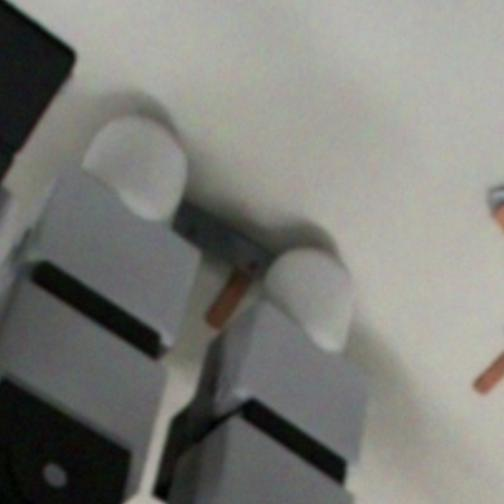

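Emit:
execute_actions(actions=[[[0,0,0,0,0,0,0.754,0,0.576,0.696,0.754,0,0.576,0.696,0.754,0,0.576,0.696,0.714,0.678,0.226,0.168,0.4,-0.6,0,0,0,0,0,0,0.565,-0.02,0.47,0.64,0.605,-0.02,0.41,0.605,-0.068,0,-0.95,0.262,0.714,0.678,0.226,0.168,0.2,-0.7]]])

Emit:
execute_actions(actions=[[[0,0,0,0,0,0,0.754,0,0.576,0.696,0.754,0,0.576,0.696,0.754,0,0.576,0.696,0.714,0.678,0.226,0.168,0.4,-0.6,0,0,0,0,0,0,0.565,-0.02,0.47,0.64,0.605,0.04,0.41,0.605,-0.068,0,-0.95,0.262,0.714,0.678,0.226,0.168,0.2,-0.7]]])

Emit:
execute_actions(actions=[[[0,0,0,0,0,0,0.754,0,0.576,0.696,0.754,0,0.576,0.696,0.754,0,0.576,0.696,0.714,0.678,0.226,0.168,0.4,-0.6,0,0,0,0,0,0,0.565,-0.02,0.47,0.64,0.605,0.1,0.41,0.605,-0.068,0,-0.95,0.262,0.714,0.678,0.226,0.168,0.2,-0.7]]], cameras=["cam_right_wrist"])

Emit:
zoom_image(camera="cam_right_wrist", region=[270, 60, 410, 200])

Scene clock: 2212.10 s.
left_arm: end_effector_position=(+0.1422, +0.1643, +0.1632) hand_goal=(+0.754, +0.000, +0.576, +0.696, +0.754, +0.000, +0.576, +0.696, +0.754, +0.000, +0.576, +0.696, +0.714, +0.678, +0.226, +0.168) hand_measured=(+0.754, +0.000, +0.576, +0.696, +0.754, +0.000, +0.576, +0.696, +0.754, +0.000, +0.576, +0.696, +0.714, +0.678, +0.224, +0.168) hand_current_ma=(+0, +0, +0, +0, +0, +0, +0, +0, +0, +0, +0, +0, +0, +0, +0, +0) hand_state=(goal, goal, goal, goal, goal, goal, goal, goal, goal, goal, goal, goal, goal, goal, goal, goal) hand_current_limit=0.40 hand_speed=-0.60 end_effector_quat_wxyz=(-0.001, +0.805, +0.535, +0.255) | right_arm: end_effector_position=(+0.1961, +0.0378, +0.1121) hand_goal=(+0.566, -0.020, +0.470, +0.640, +0.606, -0.020, +0.410, +0.606, -0.068, +0.000, -0.950, +0.262, +0.714, +0.678, +0.226, +0.168) hand_measured=(+0.560, -0.016, +0.468, +0.640, +0.606, -0.032, +0.414, +0.608, -0.056, +0.002, -0.946, +0.264, +0.714, +0.678, +0.222, +0.168) hand_current_ma=(-14, +6, -2, +0, +0, -26, +7, +5, +36, +4, +7, +5, -1, -1, -12, -1) hand_state=(goal, goal, goal, goal, goal, goal, goal, goal, goal, goal, goal, goal, goal, goal, goal, goal) hand_current_limit=0.20 hand_speed=-0.70 end_effector_quat_wxyz=(-0.007, +0.674, +0.739, -0.015)
Joint positions: left_arm=[1.642 0.544 0.461 -1.213 0.443 1.977] | right_arm=[0.45 0.609 0.502 -1.497 -0.002 0.357]
Joint torques (N m): left_arm=[-0.32 0.44 10.56 0.87 0.53 -0.09] | right_arm=[-1.14 1.03 9.07 0.25 0.24 -0.04]
Heat: left arm: hottest elbow 54 °C; right arm: hottest elbow 46 °C.
Hand target: left_arm +0.1417, +0.1714, +0.1760; -0.014, +0.805, +0.531, +0.263 | right_arm +0.1981, +0.0358, +0.1099; -0.006, +0.676, +0.737, -0.016
Off the commanded pose: left_arm 0.015 m, 2 deg | right_arm 0.004 m, 0 deg.
Step readings (end_effector_position of left_arm | right_arm):
0: (+0.1422, +0.1643, +0.1632) | (+0.1961, +0.0378, +0.1121)
1: (+0.1422, +0.1643, +0.1632) | (+0.1961, +0.0378, +0.1121)
2: (+0.1422, +0.1643, +0.1632) | (+0.1961, +0.0379, +0.1121)
4: (+0.1422, +0.1643, +0.1632) | (+0.1960, +0.0379, +0.1121)
8: (+0.1422, +0.1643, +0.1632) | (+0.1961, +0.0378, +0.1121)
15: (+0.1422, +0.1643, +0.1632) | (+0.1961, +0.0378, +0.1121)

Scene clock: 2212.80 s.
left_arm: end_effector_position=(+0.1422, +0.1643, +0.1632) hand_goal=(+0.754, +0.000, +0.576, +0.696, +0.754, +0.000, +0.576, +0.696, +0.754, +0.000, +0.576, +0.696, +0.714, +0.678, +0.226, +0.168) hand_measured=(+0.754, +0.000, +0.576, +0.696, +0.754, +0.000, +0.576, +0.696, +0.754, +0.000, +0.576, +0.696, +0.714, +0.678, +0.224, +0.168) hand_current_ma=(+0, +0, +0, +0, +0, +0, +0, +0, +0, +0, +0, +0, +0, +0, +0, +0) hand_state=(goal, goal, goal, goal, goal, goal, goal, goal, goal, goal, goal, goal, goal, goal, goal, goal) hand_current_limit=0.40 hand_speed=-0.60 end_effector_quat_wxyz=(-0.001, +0.805, +0.535, +0.255) | right_arm: end_effector_position=(+0.1962, +0.0376, +0.1122) hand_goal=(+0.566, -0.020, +0.470, +0.640, +0.606, +0.040, +0.410, +0.606, -0.068, +0.000, -0.950, +0.262, +0.714, +0.678, +0.226, +0.168) hand_measured=(+0.562, -0.020, +0.468, +0.640, +0.606, +0.026, +0.412, +0.608, -0.056, +0.002, -0.946, +0.264, +0.714, +0.678, +0.222, +0.168) hand_current_ma=(-12, -1, -2, +0, +0, -35, +2, +3, +36, +4, +7, +5, -1, -1, -12, -1) hand_state=(goal, goal, goal, goal, goal, goal, goal, goal, goal, goal, goal, goal, goal, goal, goal, goal) hand_current_limit=0.20 hand_speed=-0.70 end_effector_quat_wxyz=(-0.006, +0.674, +0.739, -0.015)
Joint positions: left_arm=[1.642 0.544 0.461 -1.213 0.443 1.977] | right_arm=[0.45 0.609 0.502 -1.497 0 0.357]
Joint torques (N m): left_arm=[-0.32 0.44 10.56 0.87 0.53 -0.09] | right_arm=[-1.32 0.79 9.13 0.34 0.2 -0.05]
Heat: left arm: hottest elbow 54 °C; right arm: hottest elbow 45 °C.
Hand target: left_arm +0.1417, +0.1714, +0.1760; -0.014, +0.805, +0.531, +0.263 | right_arm +0.1981, +0.0358, +0.1099; -0.006, +0.676, +0.737, -0.016
Off the commanded pose: left_arm 0.015 m, 2 deg | right_arm 0.003 m, 0 deg.
Step readings (end_effector_position of left_arm | right_arm):
0: (+0.1422, +0.1643, +0.1632) | (+0.1961, +0.0378, +0.1121)
1: (+0.1422, +0.1643, +0.1632) | (+0.1961, +0.0378, +0.1121)
2: (+0.1422, +0.1643, +0.1632) | (+0.1961, +0.0378, +0.1121)
4: (+0.1422, +0.1643, +0.1632) | (+0.1962, +0.0377, +0.1121)
8: (+0.1422, +0.1643, +0.1632) | (+0.1962, +0.0376, +0.1122)
15: (+0.1422, +0.1643, +0.1632) | (+0.1962, +0.0376, +0.1122)

Scene clock: 2213.50 s.
left_arm: end_effector_position=(+0.1422, +0.1643, +0.1632) hand_goal=(+0.754, +0.000, +0.576, +0.696, +0.754, +0.000, +0.576, +0.696, +0.754, +0.000, +0.576, +0.696, +0.714, +0.678, +0.226, +0.168) hand_measured=(+0.754, +0.000, +0.576, +0.696, +0.754, +0.000, +0.576, +0.696, +0.754, +0.000, +0.576, +0.696, +0.714, +0.678, +0.224, +0.168) hand_current_ma=(+0, +0, +0, +0, +0, +0, +0, +0, +0, +0, +0, +0, +0, +0, +0, +0) hand_state=(goal, goal, goal, goal, goal, goal, goal, goal, goal, goal, goal, goal, goal, goal, goal, goal) hand_current_limit=0.40 hand_speed=-0.60 end_effector_quat_wxyz=(-0.001, +0.805, +0.535, +0.255) | right_arm: end_effector_position=(+0.1962, +0.0376, +0.1122) hand_goal=(+0.566, -0.020, +0.470, +0.640, +0.606, +0.100, +0.410, +0.606, -0.068, +0.000, -0.950, +0.262, +0.714, +0.678, +0.226, +0.168) hand_measured=(+0.562, -0.022, +0.468, +0.640, +0.604, +0.076, +0.410, +0.606, -0.056, +0.002, -0.946, +0.264, +0.714, +0.678, +0.222, +0.168) hand_current_ma=(-10, -2, -2, +0, -2, -60, +0, +2, +36, +4, +7, +5, -1, -1, -12, -1) hand_state=(goal, goal, goal, goal, goal, blocked, goal, goal, goal, goal, goal, goal, goal, goal, goal, goal) hand_current_limit=0.20 hand_speed=-0.70 end_effector_quat_wxyz=(-0.006, +0.674, +0.739, -0.015)
Joint positions: left_arm=[1.642 0.544 0.461 -1.213 0.443 1.977] | right_arm=[0.45 0.609 0.502 -1.497 0 0.357]
Joint torques (N m): left_arm=[-0.26 0.44 10.56 0.87 0.53 -0.09] | right_arm=[-1.26 0.79 8.99 0.32 0.22 -0.05]
Heat: left arm: hottest elbow 54 °C; right arm: hottest elbow 45 °C.
Hand target: left_arm +0.1417, +0.1714, +0.1760; -0.014, +0.805, +0.531, +0.263 | right_arm +0.1981, +0.0358, +0.1099; -0.006, +0.676, +0.737, -0.016
Off the commanded pose: left_arm 0.015 m, 2 deg | right_arm 0.003 m, 0 deg.
Step readings (end_effector_position of left_arm | right_arm):
0: (+0.1422, +0.1643, +0.1632) | (+0.1962, +0.0376, +0.1122)
1: (+0.1422, +0.1643, +0.1632) | (+0.1962, +0.0376, +0.1122)
2: (+0.1422, +0.1643, +0.1632) | (+0.1962, +0.0376, +0.1122)
4: (+0.1422, +0.1643, +0.1632) | (+0.1962, +0.0376, +0.1122)
8: (+0.1422, +0.1643, +0.1632) | (+0.1962, +0.0376, +0.1122)
15: (+0.1422, +0.1643, +0.1632) | (+0.1962, +0.0376, +0.1122)
Images, in order (width x height): cam_right_wrist 672x504.

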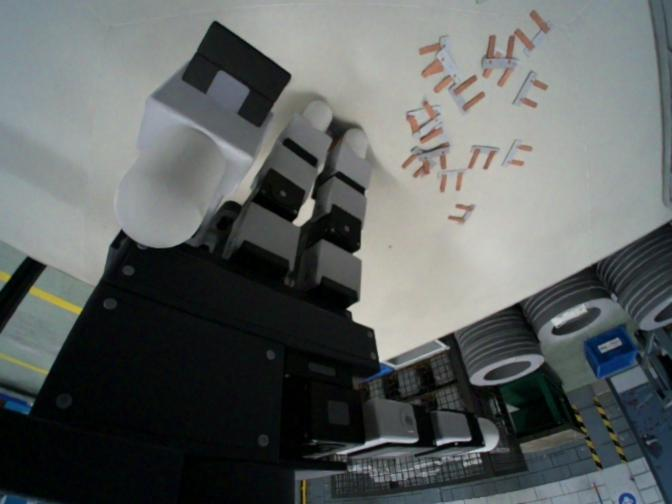

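Scaled by 3.600 from the camera's 672x504 image, which has a finer 960x720 frame.

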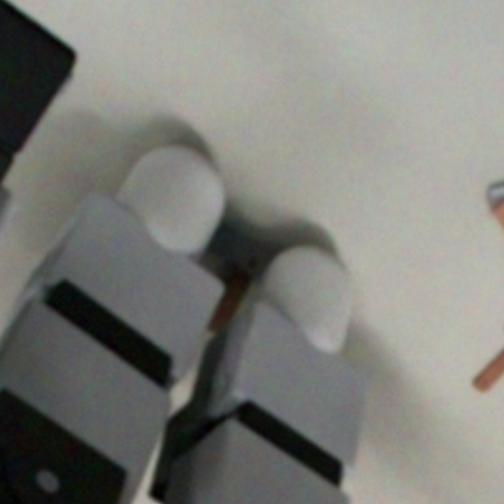

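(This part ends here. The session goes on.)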